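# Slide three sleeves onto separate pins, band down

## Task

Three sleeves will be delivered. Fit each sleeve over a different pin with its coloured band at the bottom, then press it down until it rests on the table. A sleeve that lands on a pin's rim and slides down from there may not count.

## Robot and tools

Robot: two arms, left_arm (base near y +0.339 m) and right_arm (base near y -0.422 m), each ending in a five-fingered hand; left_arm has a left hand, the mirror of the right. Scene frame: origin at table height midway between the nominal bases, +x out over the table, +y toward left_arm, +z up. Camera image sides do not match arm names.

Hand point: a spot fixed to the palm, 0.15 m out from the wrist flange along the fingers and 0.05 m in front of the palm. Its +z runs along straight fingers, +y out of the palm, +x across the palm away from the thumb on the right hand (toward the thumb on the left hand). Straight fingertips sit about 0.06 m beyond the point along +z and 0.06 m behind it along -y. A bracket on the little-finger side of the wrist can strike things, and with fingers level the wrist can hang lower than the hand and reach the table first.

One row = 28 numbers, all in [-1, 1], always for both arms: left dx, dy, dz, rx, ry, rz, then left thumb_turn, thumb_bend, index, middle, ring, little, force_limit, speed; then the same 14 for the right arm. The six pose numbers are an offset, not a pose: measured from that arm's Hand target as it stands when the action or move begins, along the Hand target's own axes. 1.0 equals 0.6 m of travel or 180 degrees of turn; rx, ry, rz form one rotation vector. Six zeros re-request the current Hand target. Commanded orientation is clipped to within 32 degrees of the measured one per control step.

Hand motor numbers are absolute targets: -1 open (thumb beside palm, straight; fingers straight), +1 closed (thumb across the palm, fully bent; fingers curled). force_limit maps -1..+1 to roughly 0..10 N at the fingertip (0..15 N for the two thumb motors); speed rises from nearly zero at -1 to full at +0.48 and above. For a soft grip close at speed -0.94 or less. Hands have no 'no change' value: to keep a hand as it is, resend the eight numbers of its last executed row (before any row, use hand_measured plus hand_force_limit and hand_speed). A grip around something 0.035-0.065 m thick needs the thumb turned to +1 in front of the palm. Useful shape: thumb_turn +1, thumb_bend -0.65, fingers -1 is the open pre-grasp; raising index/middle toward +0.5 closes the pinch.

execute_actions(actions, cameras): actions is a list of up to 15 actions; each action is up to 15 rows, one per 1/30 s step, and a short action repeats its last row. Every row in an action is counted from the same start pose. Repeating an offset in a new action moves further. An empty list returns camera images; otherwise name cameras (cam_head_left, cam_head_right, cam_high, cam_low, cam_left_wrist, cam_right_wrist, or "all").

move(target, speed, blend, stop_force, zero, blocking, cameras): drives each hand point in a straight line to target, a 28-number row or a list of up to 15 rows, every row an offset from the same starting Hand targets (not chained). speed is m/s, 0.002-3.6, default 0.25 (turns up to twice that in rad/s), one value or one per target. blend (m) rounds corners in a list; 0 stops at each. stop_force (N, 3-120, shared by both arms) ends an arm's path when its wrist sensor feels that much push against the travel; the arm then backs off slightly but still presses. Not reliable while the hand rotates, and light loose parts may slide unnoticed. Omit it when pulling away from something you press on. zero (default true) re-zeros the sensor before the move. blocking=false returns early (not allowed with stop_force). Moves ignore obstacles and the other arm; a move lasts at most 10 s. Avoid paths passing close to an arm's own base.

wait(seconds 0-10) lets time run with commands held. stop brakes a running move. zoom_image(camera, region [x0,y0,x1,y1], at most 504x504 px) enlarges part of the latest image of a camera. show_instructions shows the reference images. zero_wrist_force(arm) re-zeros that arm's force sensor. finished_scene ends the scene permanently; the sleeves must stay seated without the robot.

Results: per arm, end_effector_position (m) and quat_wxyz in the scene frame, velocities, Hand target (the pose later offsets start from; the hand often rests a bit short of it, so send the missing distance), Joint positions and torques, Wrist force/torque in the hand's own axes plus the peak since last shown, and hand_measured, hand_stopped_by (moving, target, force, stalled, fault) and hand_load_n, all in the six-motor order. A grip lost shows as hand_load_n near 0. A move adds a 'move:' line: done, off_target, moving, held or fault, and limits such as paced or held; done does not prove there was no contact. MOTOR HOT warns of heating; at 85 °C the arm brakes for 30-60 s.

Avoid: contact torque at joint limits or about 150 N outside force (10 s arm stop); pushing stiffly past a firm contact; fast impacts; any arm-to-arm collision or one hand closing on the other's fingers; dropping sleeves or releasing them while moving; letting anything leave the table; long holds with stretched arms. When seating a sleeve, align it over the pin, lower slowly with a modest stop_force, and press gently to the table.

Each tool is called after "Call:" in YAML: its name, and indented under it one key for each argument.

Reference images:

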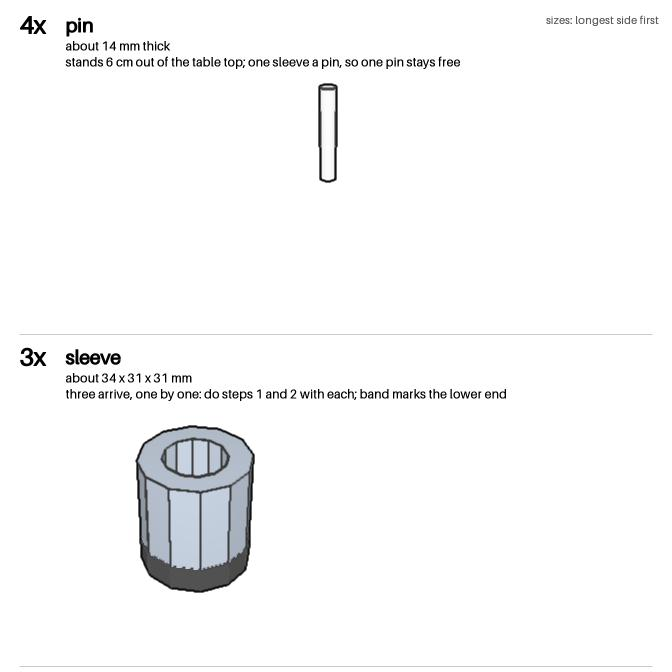

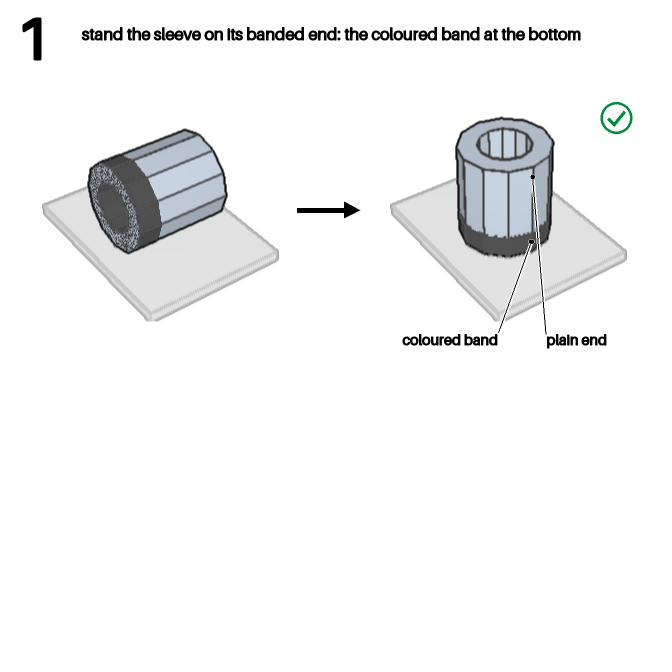

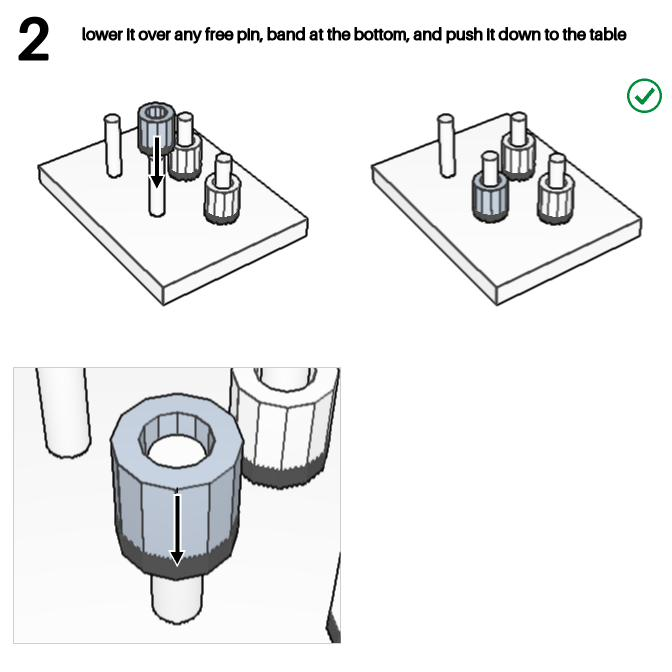

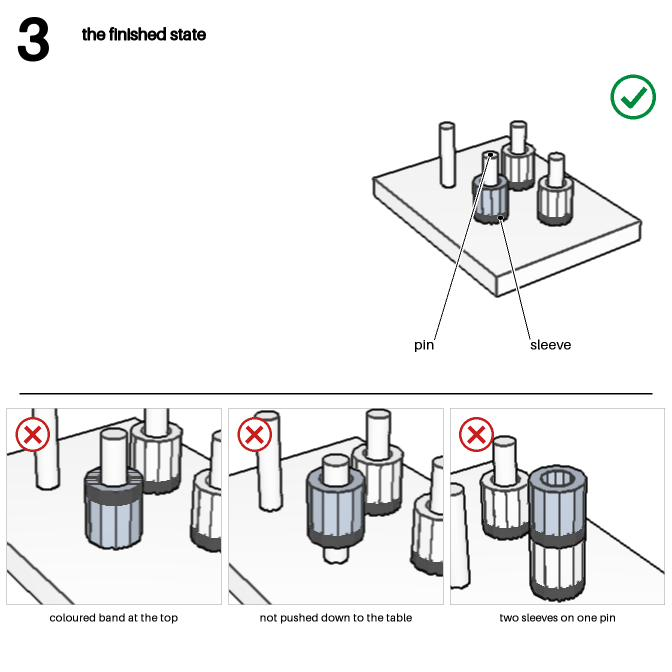

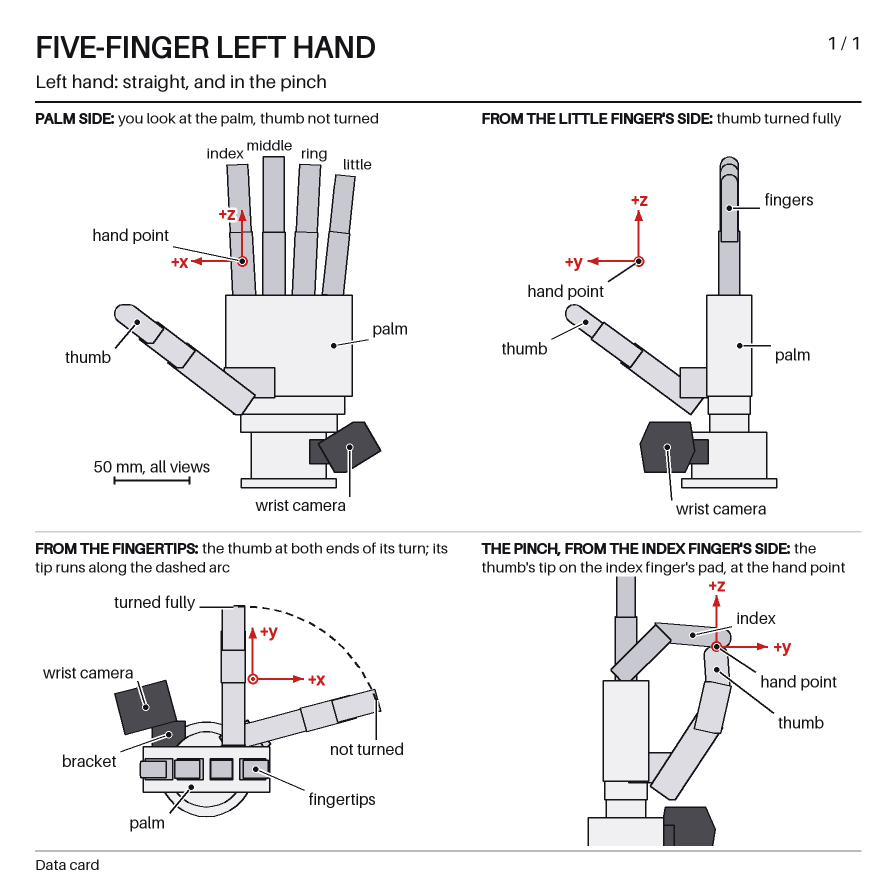

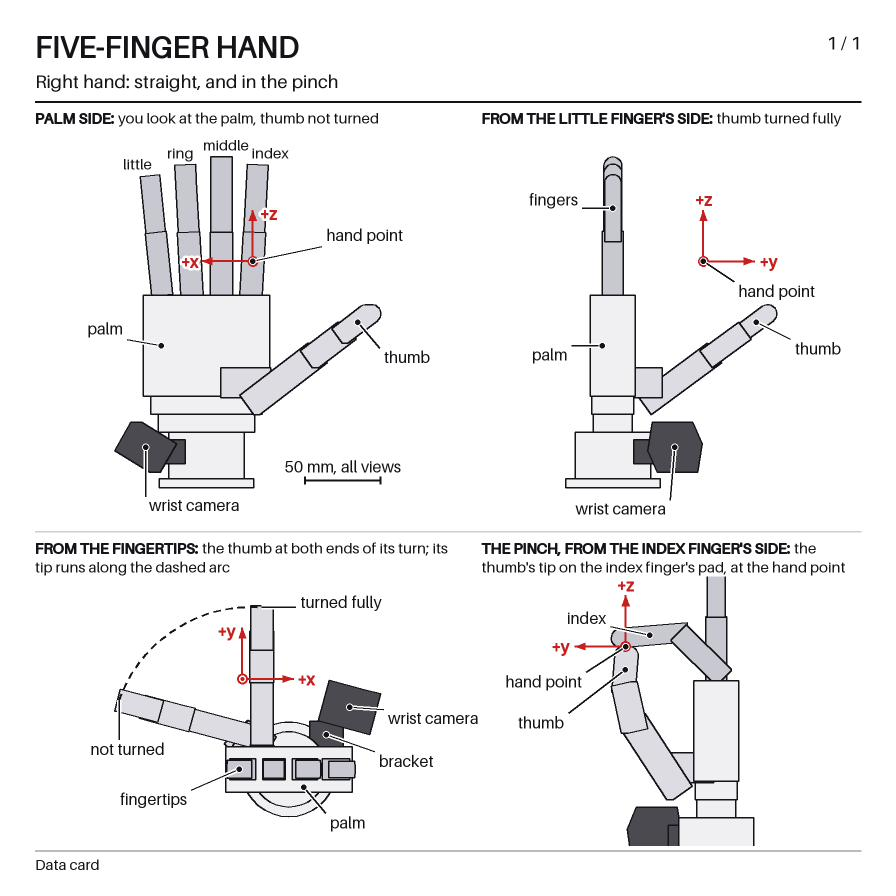

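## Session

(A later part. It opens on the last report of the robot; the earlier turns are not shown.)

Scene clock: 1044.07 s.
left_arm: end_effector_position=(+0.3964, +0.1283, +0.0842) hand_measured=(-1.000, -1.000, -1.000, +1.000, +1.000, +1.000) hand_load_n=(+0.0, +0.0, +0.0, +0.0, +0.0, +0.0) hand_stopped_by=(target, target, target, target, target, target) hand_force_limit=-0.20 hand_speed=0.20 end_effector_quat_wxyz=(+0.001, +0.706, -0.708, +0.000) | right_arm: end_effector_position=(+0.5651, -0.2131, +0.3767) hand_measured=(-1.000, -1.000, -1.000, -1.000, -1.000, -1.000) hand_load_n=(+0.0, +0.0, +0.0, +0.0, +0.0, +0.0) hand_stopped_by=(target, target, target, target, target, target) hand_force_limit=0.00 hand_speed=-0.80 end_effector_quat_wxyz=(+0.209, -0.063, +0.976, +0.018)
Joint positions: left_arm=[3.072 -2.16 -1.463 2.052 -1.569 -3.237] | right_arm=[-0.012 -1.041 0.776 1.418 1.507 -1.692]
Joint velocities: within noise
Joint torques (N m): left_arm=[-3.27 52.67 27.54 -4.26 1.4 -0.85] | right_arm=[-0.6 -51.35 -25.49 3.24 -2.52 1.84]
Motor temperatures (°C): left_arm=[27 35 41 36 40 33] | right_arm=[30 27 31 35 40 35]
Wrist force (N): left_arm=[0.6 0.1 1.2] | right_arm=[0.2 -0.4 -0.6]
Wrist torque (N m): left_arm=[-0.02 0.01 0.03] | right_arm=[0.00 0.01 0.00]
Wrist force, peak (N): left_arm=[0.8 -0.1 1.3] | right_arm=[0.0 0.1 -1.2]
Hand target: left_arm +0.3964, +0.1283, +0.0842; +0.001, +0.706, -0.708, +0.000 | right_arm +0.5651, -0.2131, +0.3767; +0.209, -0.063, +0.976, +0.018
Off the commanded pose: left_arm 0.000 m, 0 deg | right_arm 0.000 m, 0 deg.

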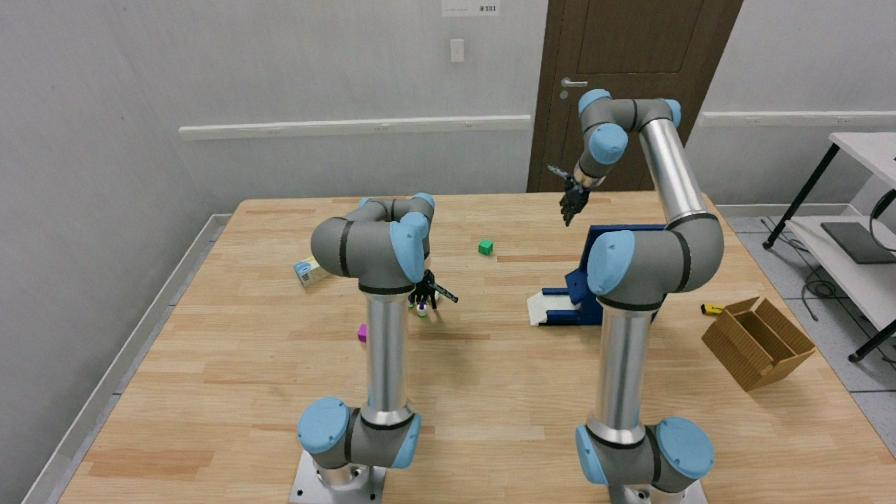

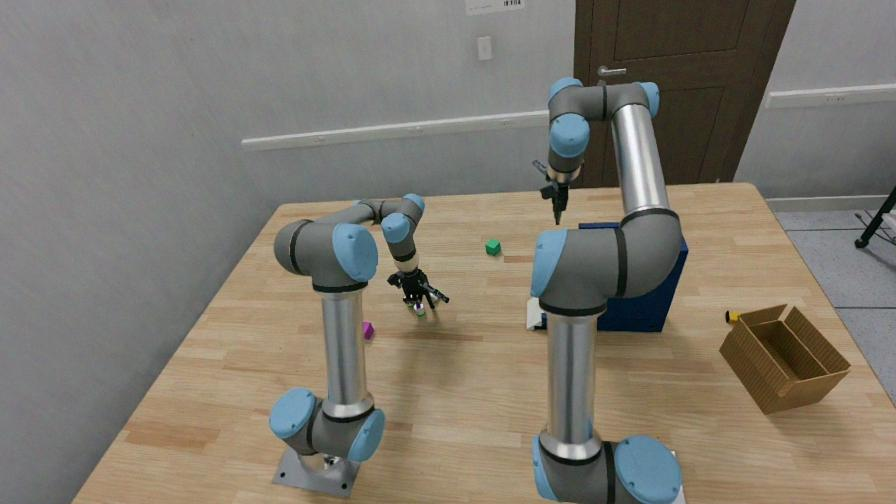

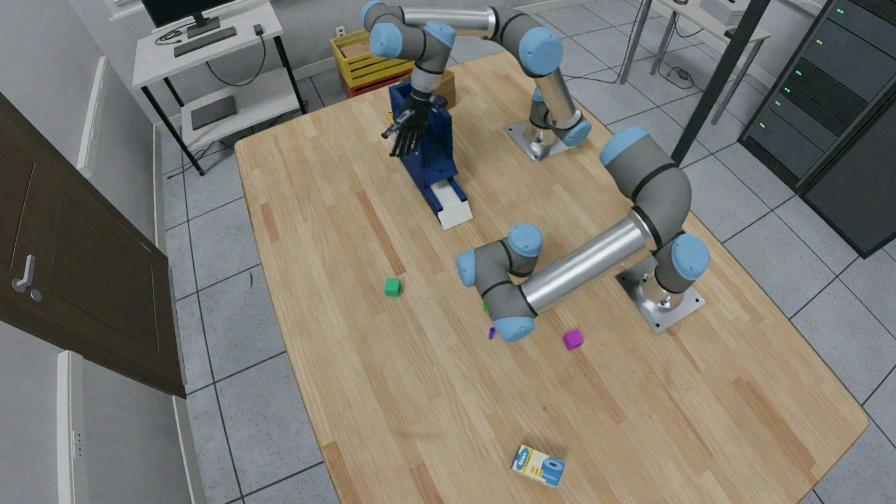

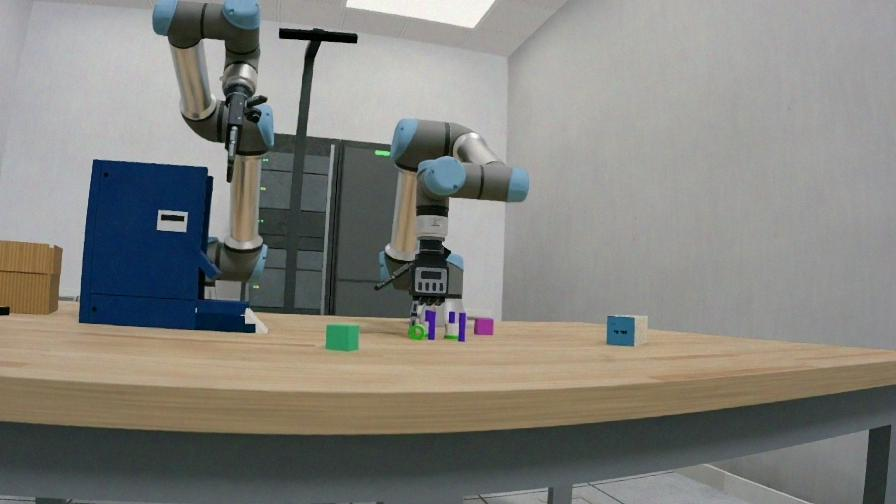

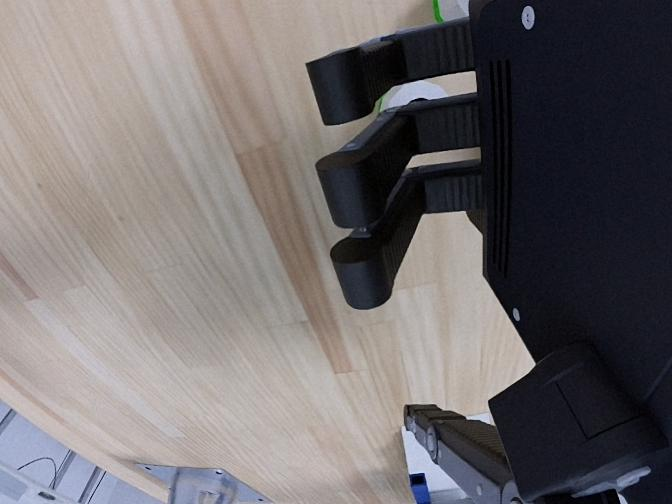

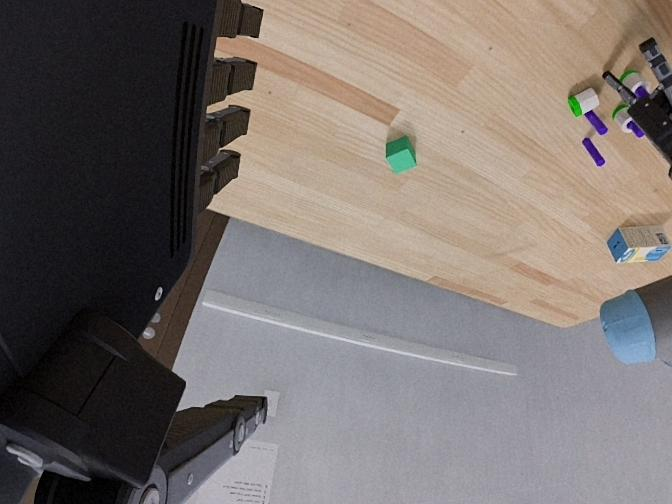

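Call:
zoom_image:
  camera: "cam_right_wrist"
  region: [540, 30, 672, 180]

Call:
zoom_image:
  camera: "cam_head_right"
  region: [380, 250, 480, 330]

Call:
zoom_image:
  camera: "cam_low"
  region: [390, 280, 510, 360]

Scaled by 3.360 from the camera's 672x504 image, which has a finer 960x720 frame.

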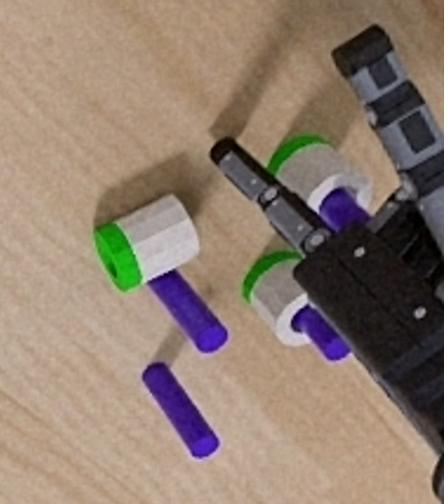

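Scaled by 5.040 from the camera's 896x504 image, which has a finer 1280x720 frame.

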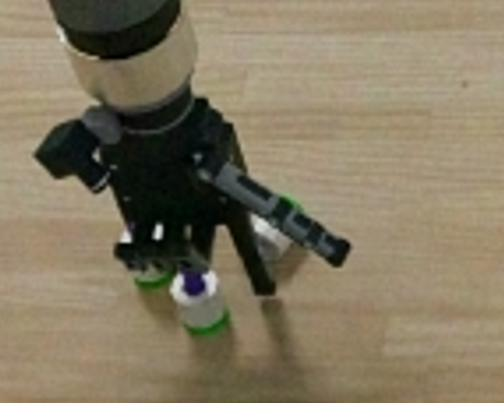

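Scaled by 4.200 from the camera's 896x504 image, which has a finer 1280x720 frame.

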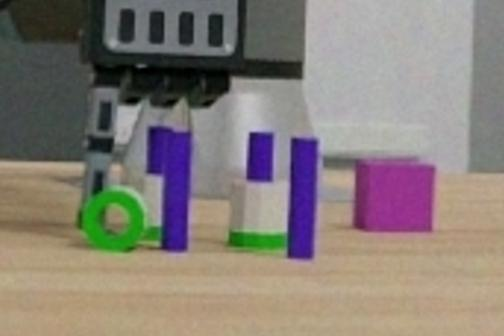

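Call:
move:
  target:
    - [0,0,-0.135,0,0,0,-1,-1,-1,1,1,1,-0.2,0.2,0,0,0,0,0,0,-1,-1,-1,-1,-1,-1,0.0,-0.8]
    - [-0.0428,-0.1043,-0.135,0,0,0,-1,-1,-1,1,1,1,-0.2,0.2,0,0,0,0,0,0,-1,-1,-1,-1,-1,-1,0.0,-0.8]
    - [-0.0428,-0.1043,-0.05,0,0,0,-1,-1,-1,1,1,1,-0.2,0.2,0,0,0,0,0,0,-1,-1,-1,-1,-1,-1,0.0,-0.8]
  speed: 0.12
  blend: [0.01,0.01,0]
  cameras: ["cam_head_left","cam_head_right","cam_high","cam_low","cam_right_wrist"]

Scene clock: 1087.83 s.
left_arm: end_effector_position=(+0.4601, +0.1539, +0.1133) hand_measured=(-1.000, -1.000, -1.000, +1.000, +1.000, +1.000) hand_load_n=(+0.0, +0.0, +6.0, +0.0, +0.0, +0.0) hand_stopped_by=(target, target, target, target, target, target) hand_force_limit=-0.20 hand_speed=0.20 end_effector_quat_wxyz=(-0.001, +0.706, -0.708, +0.002) | right_arm: end_effector_position=(+0.5651, -0.2131, +0.3767) hand_measured=(-1.000, -1.000, -1.000, -1.000, -1.000, -1.000) hand_load_n=(+0.0, +0.0, +0.0, +0.0, +0.0, +0.0) hand_stopped_by=(target, target, target, target, target, target) hand_force_limit=0.00 hand_speed=-0.80 end_effector_quat_wxyz=(+0.209, -0.063, +0.976, +0.018)
Joint positions: left_arm=[3.13 -2.249 -1.23 1.911 -1.569 -3.178] | right_arm=[-0.012 -1.041 0.776 1.418 1.507 -1.692]
Joint torques (N m): left_arm=[-15.74 33.03 -4.75 -17.44 -1.66 1.69] | right_arm=[-0.58 -51.09 -25.23 3.21 -2.46 1.79]
Wrist force (N): left_arm=[1.5 -60.8 -33.2] | right_arm=[0.1 0.1 -0.9]
Wrist torque (N m): left_arm=[3.76 0.06 0.35] | right_arm=[0.07 0.03 0.00]
Wrist force, peak (N): left_arm=[1.4 -70.8 -56.7] | right_arm=[-0.1 0.3 -1.3]
Hand target: left_arm +0.4591, +0.1539, +0.1142; +0.001, +0.706, -0.708, +0.000 | right_arm +0.5651, -0.2131, +0.3767; +0.209, -0.063, +0.976, +0.018
Off the commanded pose: left_arm 0.001 m, 0 deg | right_arm 0.000 m, 0 deg.
move: done
Images, in order (width x height): cam_head_left 896x504, cam_head_right 896x504, cam_high 896x504, cam_low 896x504, cam_right_wrist 672x504.

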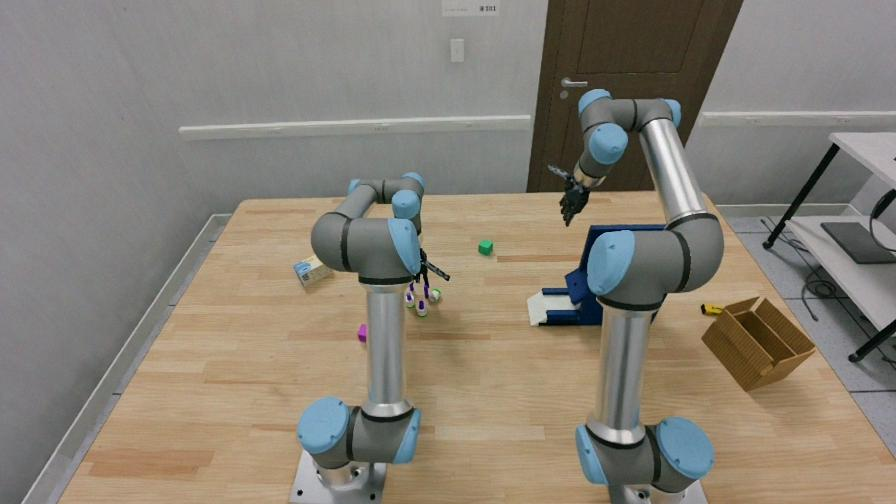

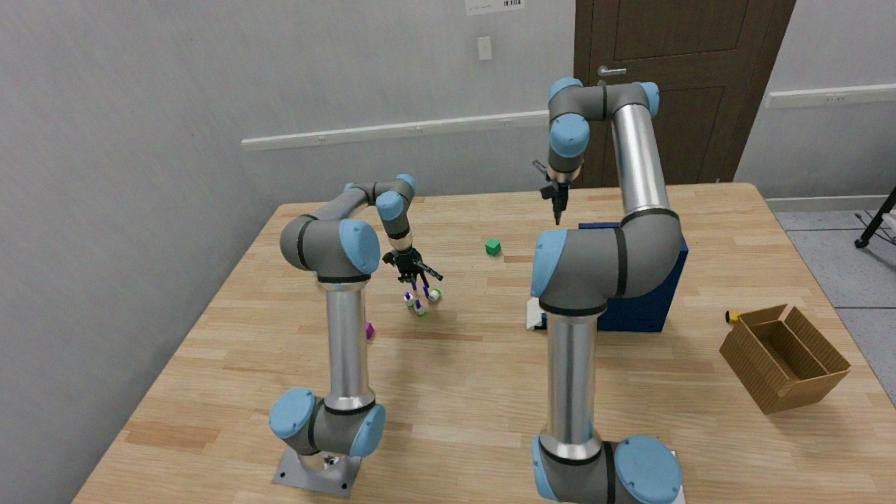

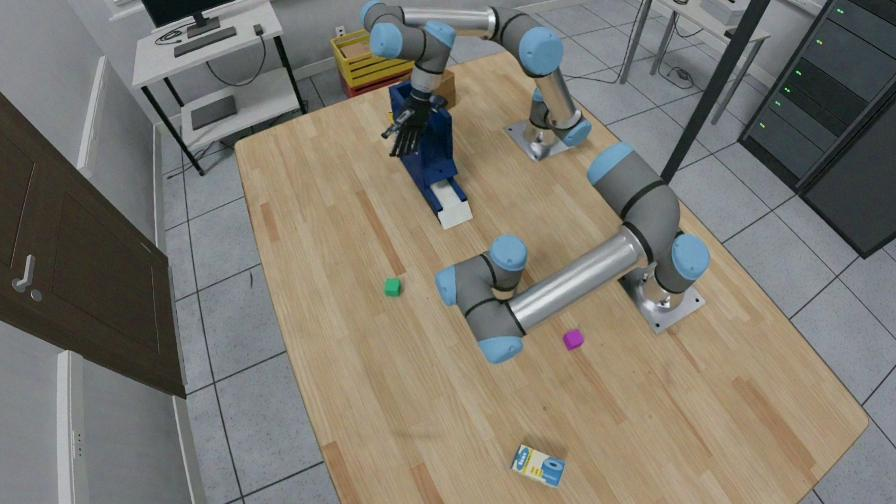

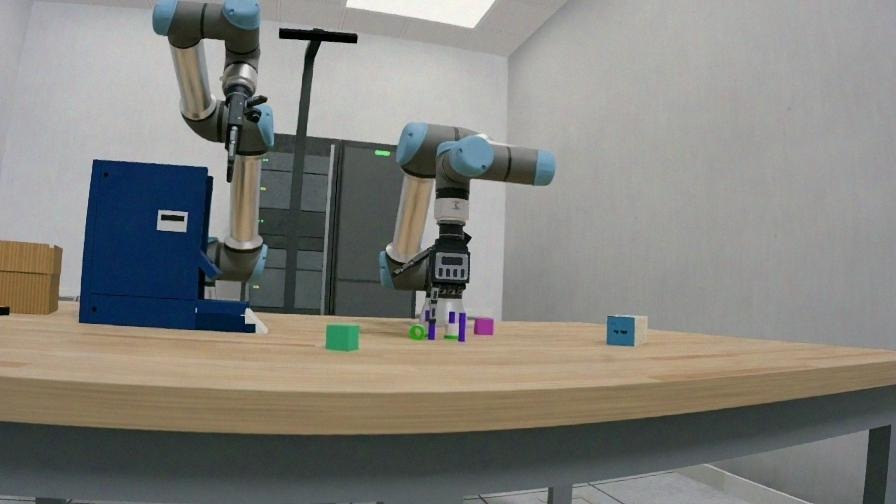

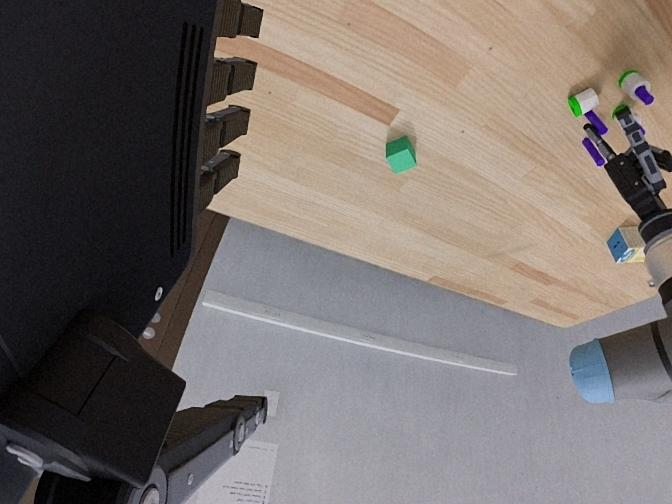

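Call:
move:
  target: [0,0,-0.09,0,0,0,-1,-1,-1,1,1,1,-0.2,0.2,0,0,0,0,0,0,-1,-1,-1,-1,-1,-1,0.0,-0.8]
  speed: 0.08
  cameras: ["cam_head_right","cam_head_left","cam_low","cam_right_wrist"]

Scene clock: 1092.07 s.
left_arm: end_effector_position=(+0.4591, +0.1540, +0.1683) hand_measured=(-1.000, -1.000, -1.000, +1.000, +1.000, +1.000) hand_load_n=(+0.0, +0.0, +0.0, +0.5, +0.0, +0.0) hand_stopped_by=(target, target, target, target, target, target) hand_force_limit=-0.20 hand_speed=0.20 end_effector_quat_wxyz=(+0.000, +0.706, -0.708, +0.001) | right_arm: end_effector_position=(+0.5651, -0.2131, +0.3767) hand_measured=(-1.000, -1.000, -1.000, -1.000, -1.000, -1.000) hand_load_n=(+0.0, +0.0, +0.0, +0.0, +0.0, +0.0) hand_stopped_by=(target, target, target, target, target, target) hand_force_limit=0.00 hand_speed=-0.80 end_effector_quat_wxyz=(+0.209, -0.063, +0.976, +0.018)
Joint positions: left_arm=[3.131 -2.211 -1.149 1.789 -1.569 -3.178] | right_arm=[-0.012 -1.041 0.776 1.418 1.507 -1.692]
Joint torques (N m): left_arm=[6.83 30.38 5.88 0.45 0.89 1.78] | right_arm=[-0.37 -51.27 -24.94 3.41 -2.6 1.82]
Wrist force (N): left_arm=[0.6 -0.2 1.1] | right_arm=[0.0 0.1 -0.7]
Wrist torque (N m): left_arm=[-0.06 0.00 0.02] | right_arm=[0.06 0.04 0.00]
Wrist force, peak (N): left_arm=[1.5 -60.1 -32.9] | right_arm=[0.0 0.1 -1.2]
Hand target: left_arm +0.4591, +0.1540, +0.1682; +0.001, +0.706, -0.708, +0.000 | right_arm +0.5651, -0.2131, +0.3767; +0.209, -0.063, +0.976, +0.018
Off the commanded pose: left_arm 0.000 m, 0 deg | right_arm 0.000 m, 0 deg.
move: done
Images, in order (width x height): cam_head_left 896x504, cam_head_right 896x504, cam_low 896x504, cam_right_wrist 672x504.

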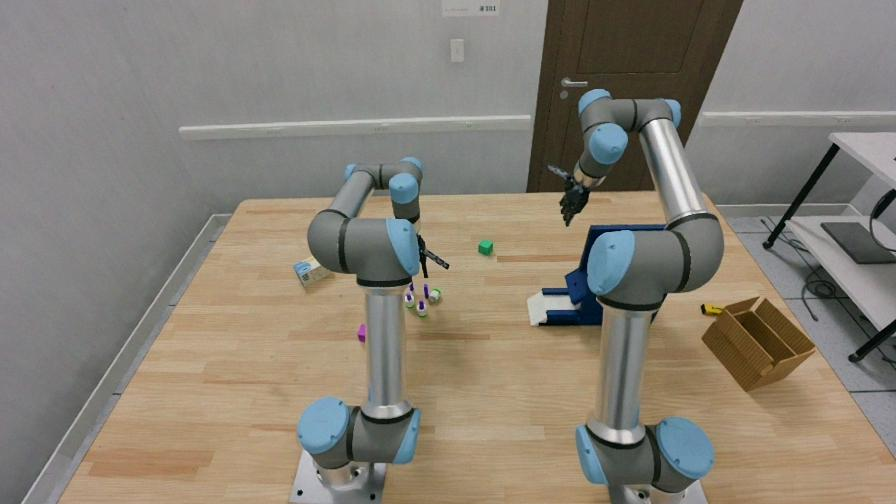

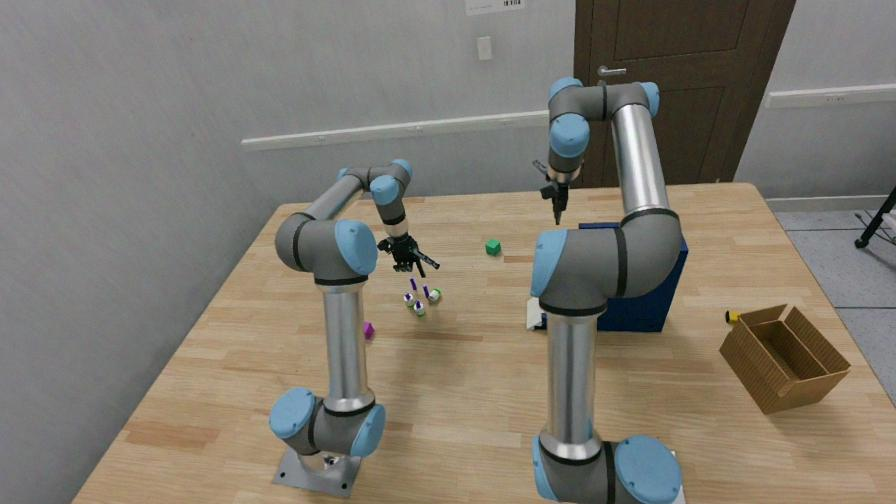

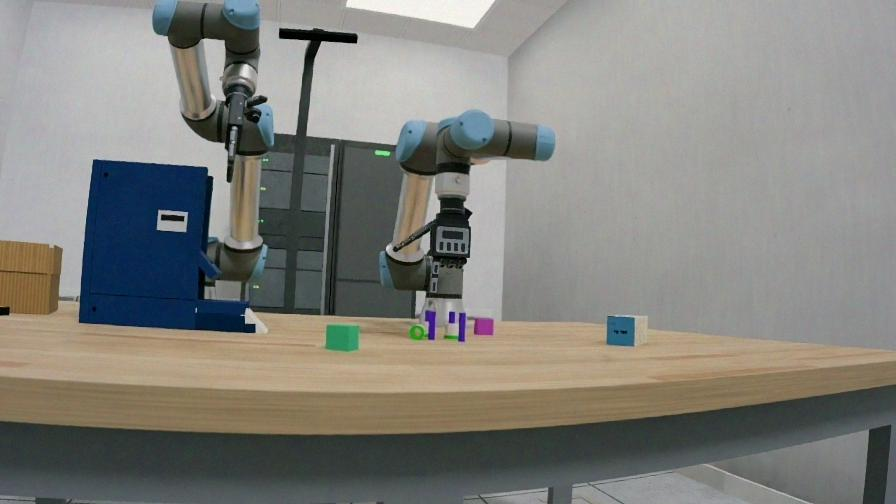

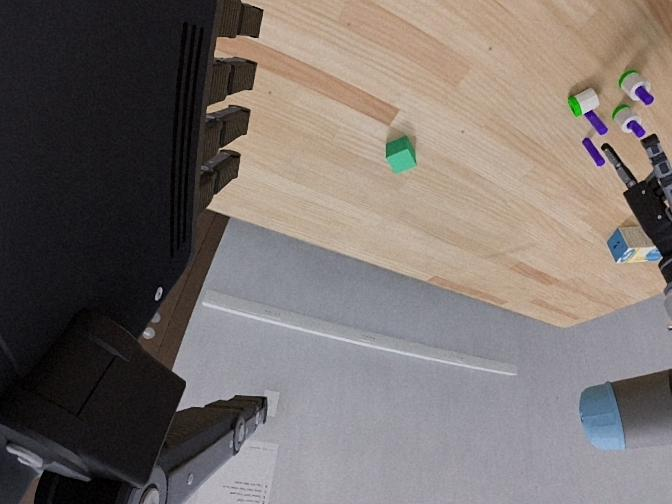

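Call:
zoom_image:
  camera: "cam_head_right"
  region: [380, 240, 460, 320]

Call:
zoom_image:
  camera: "cam_head_left"
  region: [380, 240, 460, 320]

Call:
zoom_image:
  camera: "cam_right_wrist"
  region: [552, 60, 672, 180]

Call:
zoom_image:
  camera: "cam_low"
  region: [390, 210, 510, 350]

Scaled by 6.300 from the camera's 896x504 image, which has a finer 1280x720 frame.

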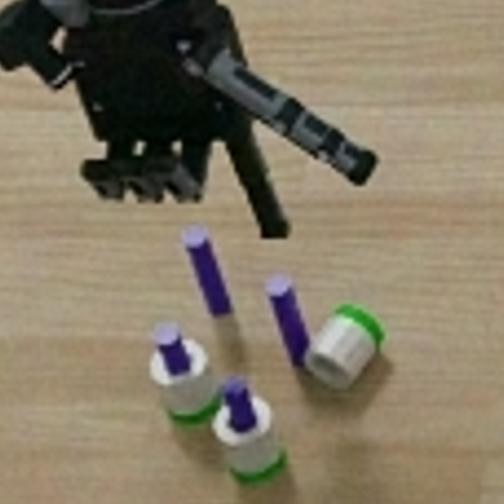

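Scaled by 6.300 from the camera's 896x504 image, which has a finer 1280x720 frame.

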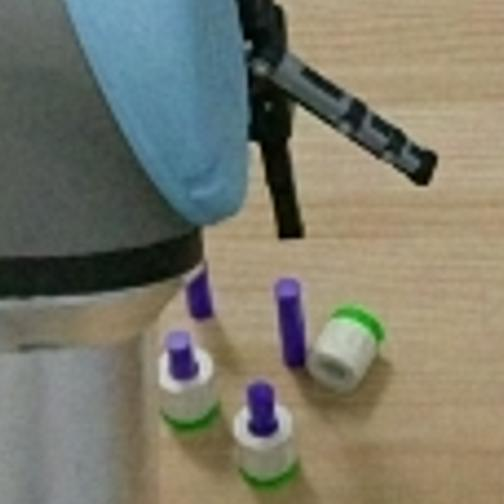

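Scaled by 4.200 from the camera's 672x504 image, which has a finer 960x720 frame.

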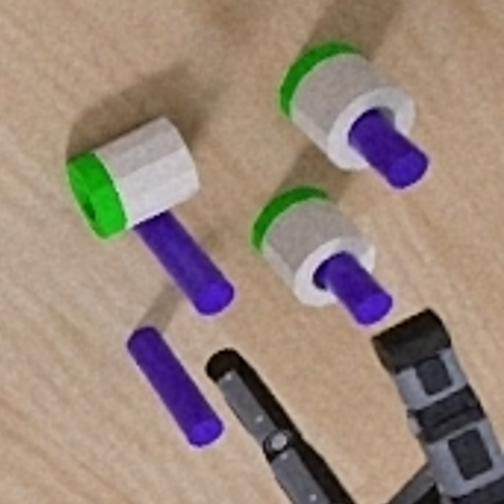

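Scaled by 3.600 from the camera's 896x504 image, which has a finer 1280x720 frame.

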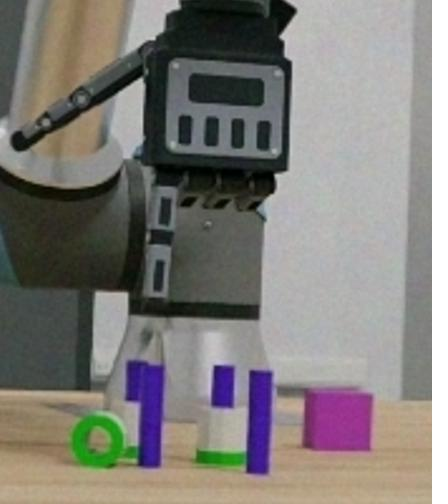

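Call:
move:
  target:
    - [0.0017,-0.015,0,0,0,0,-1,-1,-1,1,1,1,-0.2,0.2,0,0,0,0,0,0,-1,-1,-1,-1,-1,-1,0.0,-0.8]
    - [0.0017,-0.015,0.06,0,0,0,-1,-1,-1,1,1,1,-0.2,0.2,0,0,0,0,0,0,-1,-1,-1,-1,-1,-1,0.0,-0.8]
  speed: 0.1
  blend: [0.005,0]
  cameras: ["cam_head_left","cam_head_right","cam_low","cam_right_wrist"]

Call:
zoom_image:
  camera: "cam_head_right"
  region: [380, 240, 460, 320]

Call:
zoom_image:
  camera: "cam_head_left"
  region: [380, 240, 460, 320]

Call:
zoom_image:
  camera: "cam_right_wrist"
  region: [552, 60, 672, 180]

Call:
zoom_image:
  camera: "cam_low"
  region: [390, 240, 490, 350]

Scene clock: 1118.43 s.
left_arm: end_effector_position=(+0.4680, +0.1529, +0.1321) hand_measured=(-1.000, -1.000, -1.000, +1.000, +1.000, +1.000) hand_load_n=(+0.0, +0.0, +0.0, +0.0, +0.0, +0.0) hand_stopped_by=(target, target, target, target, target, target) hand_force_limit=-0.20 hand_speed=0.20 end_effector_quat_wxyz=(+0.001, +0.706, -0.708, +0.000) | right_arm: end_effector_position=(+0.5651, -0.2131, +0.3767) hand_measured=(-1.000, -1.000, -1.000, -1.000, -1.000, -1.000) hand_load_n=(+0.0, -0.5, +0.0, +0.0, +0.0, +0.0) hand_stopped_by=(target, target, target, target, target, target) hand_force_limit=0.00 hand_speed=-0.80 end_effector_quat_wxyz=(+0.209, -0.063, +0.976, +0.018)
Joint positions: left_arm=[3.129 -2.257 -1.167 1.853 -1.569 -3.18] | right_arm=[-0.012 -1.041 0.776 1.418 1.507 -1.692]
Joint torques (N m): left_arm=[-8.61 58.22 26.42 -4.57 -0.45 -1.6] | right_arm=[-0.4 -51.6 -25.53 3.26 -2.47 1.79]
Wrist force (N): left_arm=[0.5 0.0 1.2] | right_arm=[-0.1 0.2 -0.9]
Wrist torque (N m): left_arm=[-0.06 0.03 0.09] | right_arm=[0.08 0.05 -0.01]
Wrist force, peak (N): left_arm=[0.5 0.0 2.2] | right_arm=[-0.2 0.1 -1.2]
Hand target: left_arm +0.4681, +0.1529, +0.1322; +0.001, +0.706, -0.708, +0.000 | right_arm +0.5651, -0.2131, +0.3767; +0.209, -0.063, +0.976, +0.018
Off the commanded pose: left_arm 0.000 m, 0 deg | right_arm 0.000 m, 0 deg.
move: done; blend cut to 0.0045 m at target 1
Images, in order (width x height): cam_head_left 896x504, cam_head_right 896x504, cam_low 896x504, cam_right_wrist 672x504.

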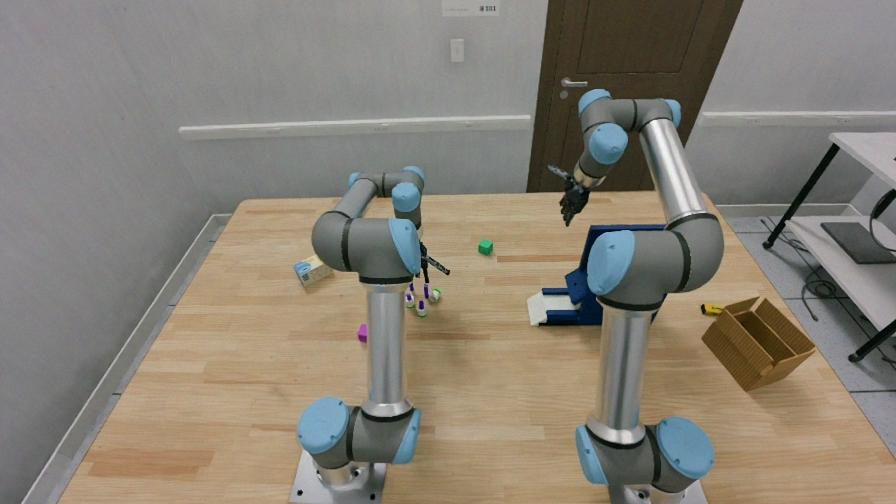

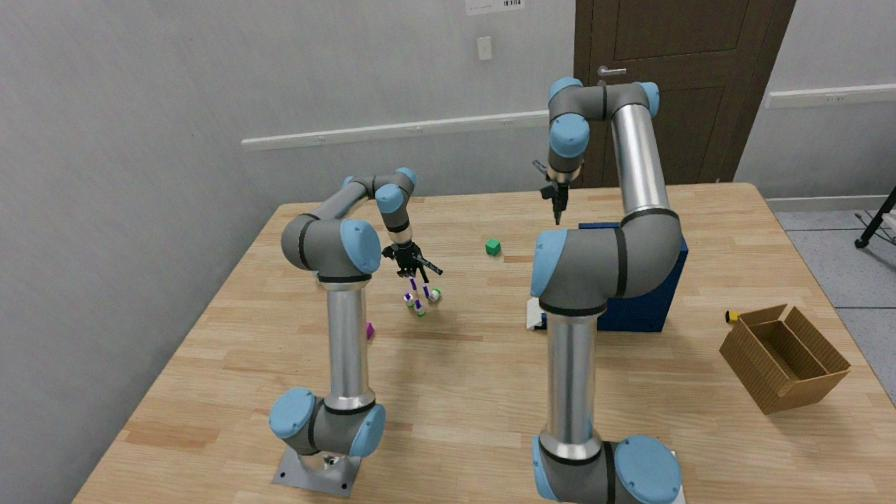

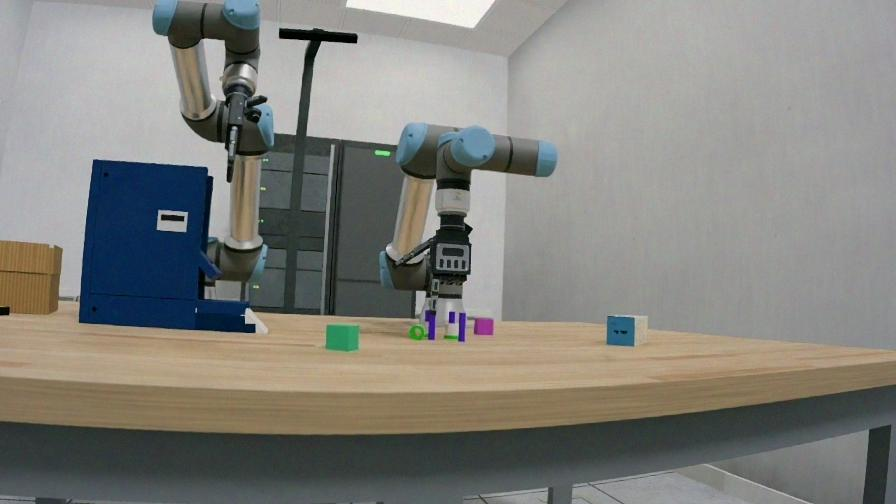

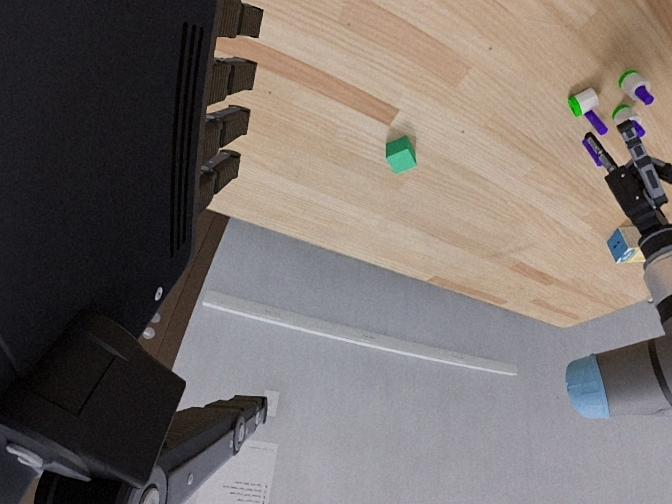

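Scaled by 6.300 from the camera's 896x504 image, which has a finer 1280x720 frame.

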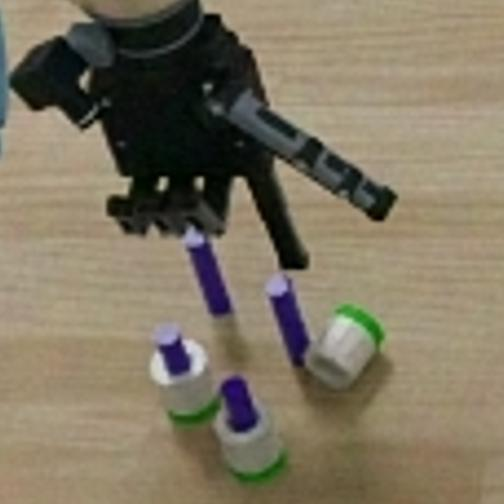

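Scaled by 6.300 from the camera's 896x504 image, which has a finer 1280x720 frame.

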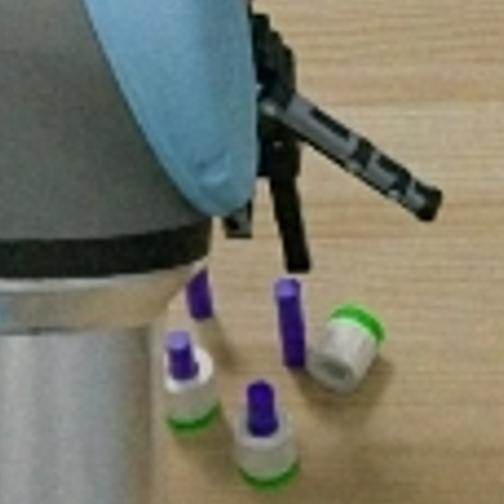

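Scaled by 4.200 from the camera's 672x504 image, which has a finer 960x720 frame.

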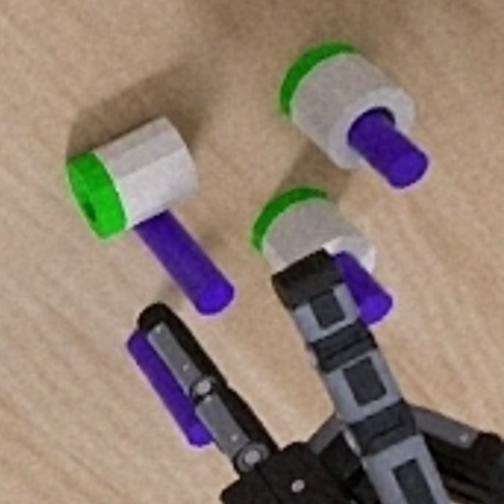

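Scaled by 4.582 from the camera's 896x504 image, which has a finer 1280x720 frame.

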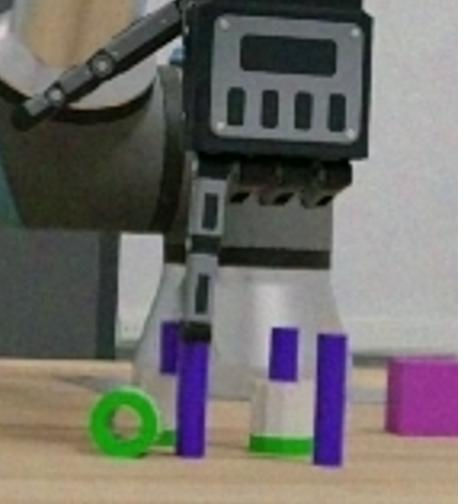

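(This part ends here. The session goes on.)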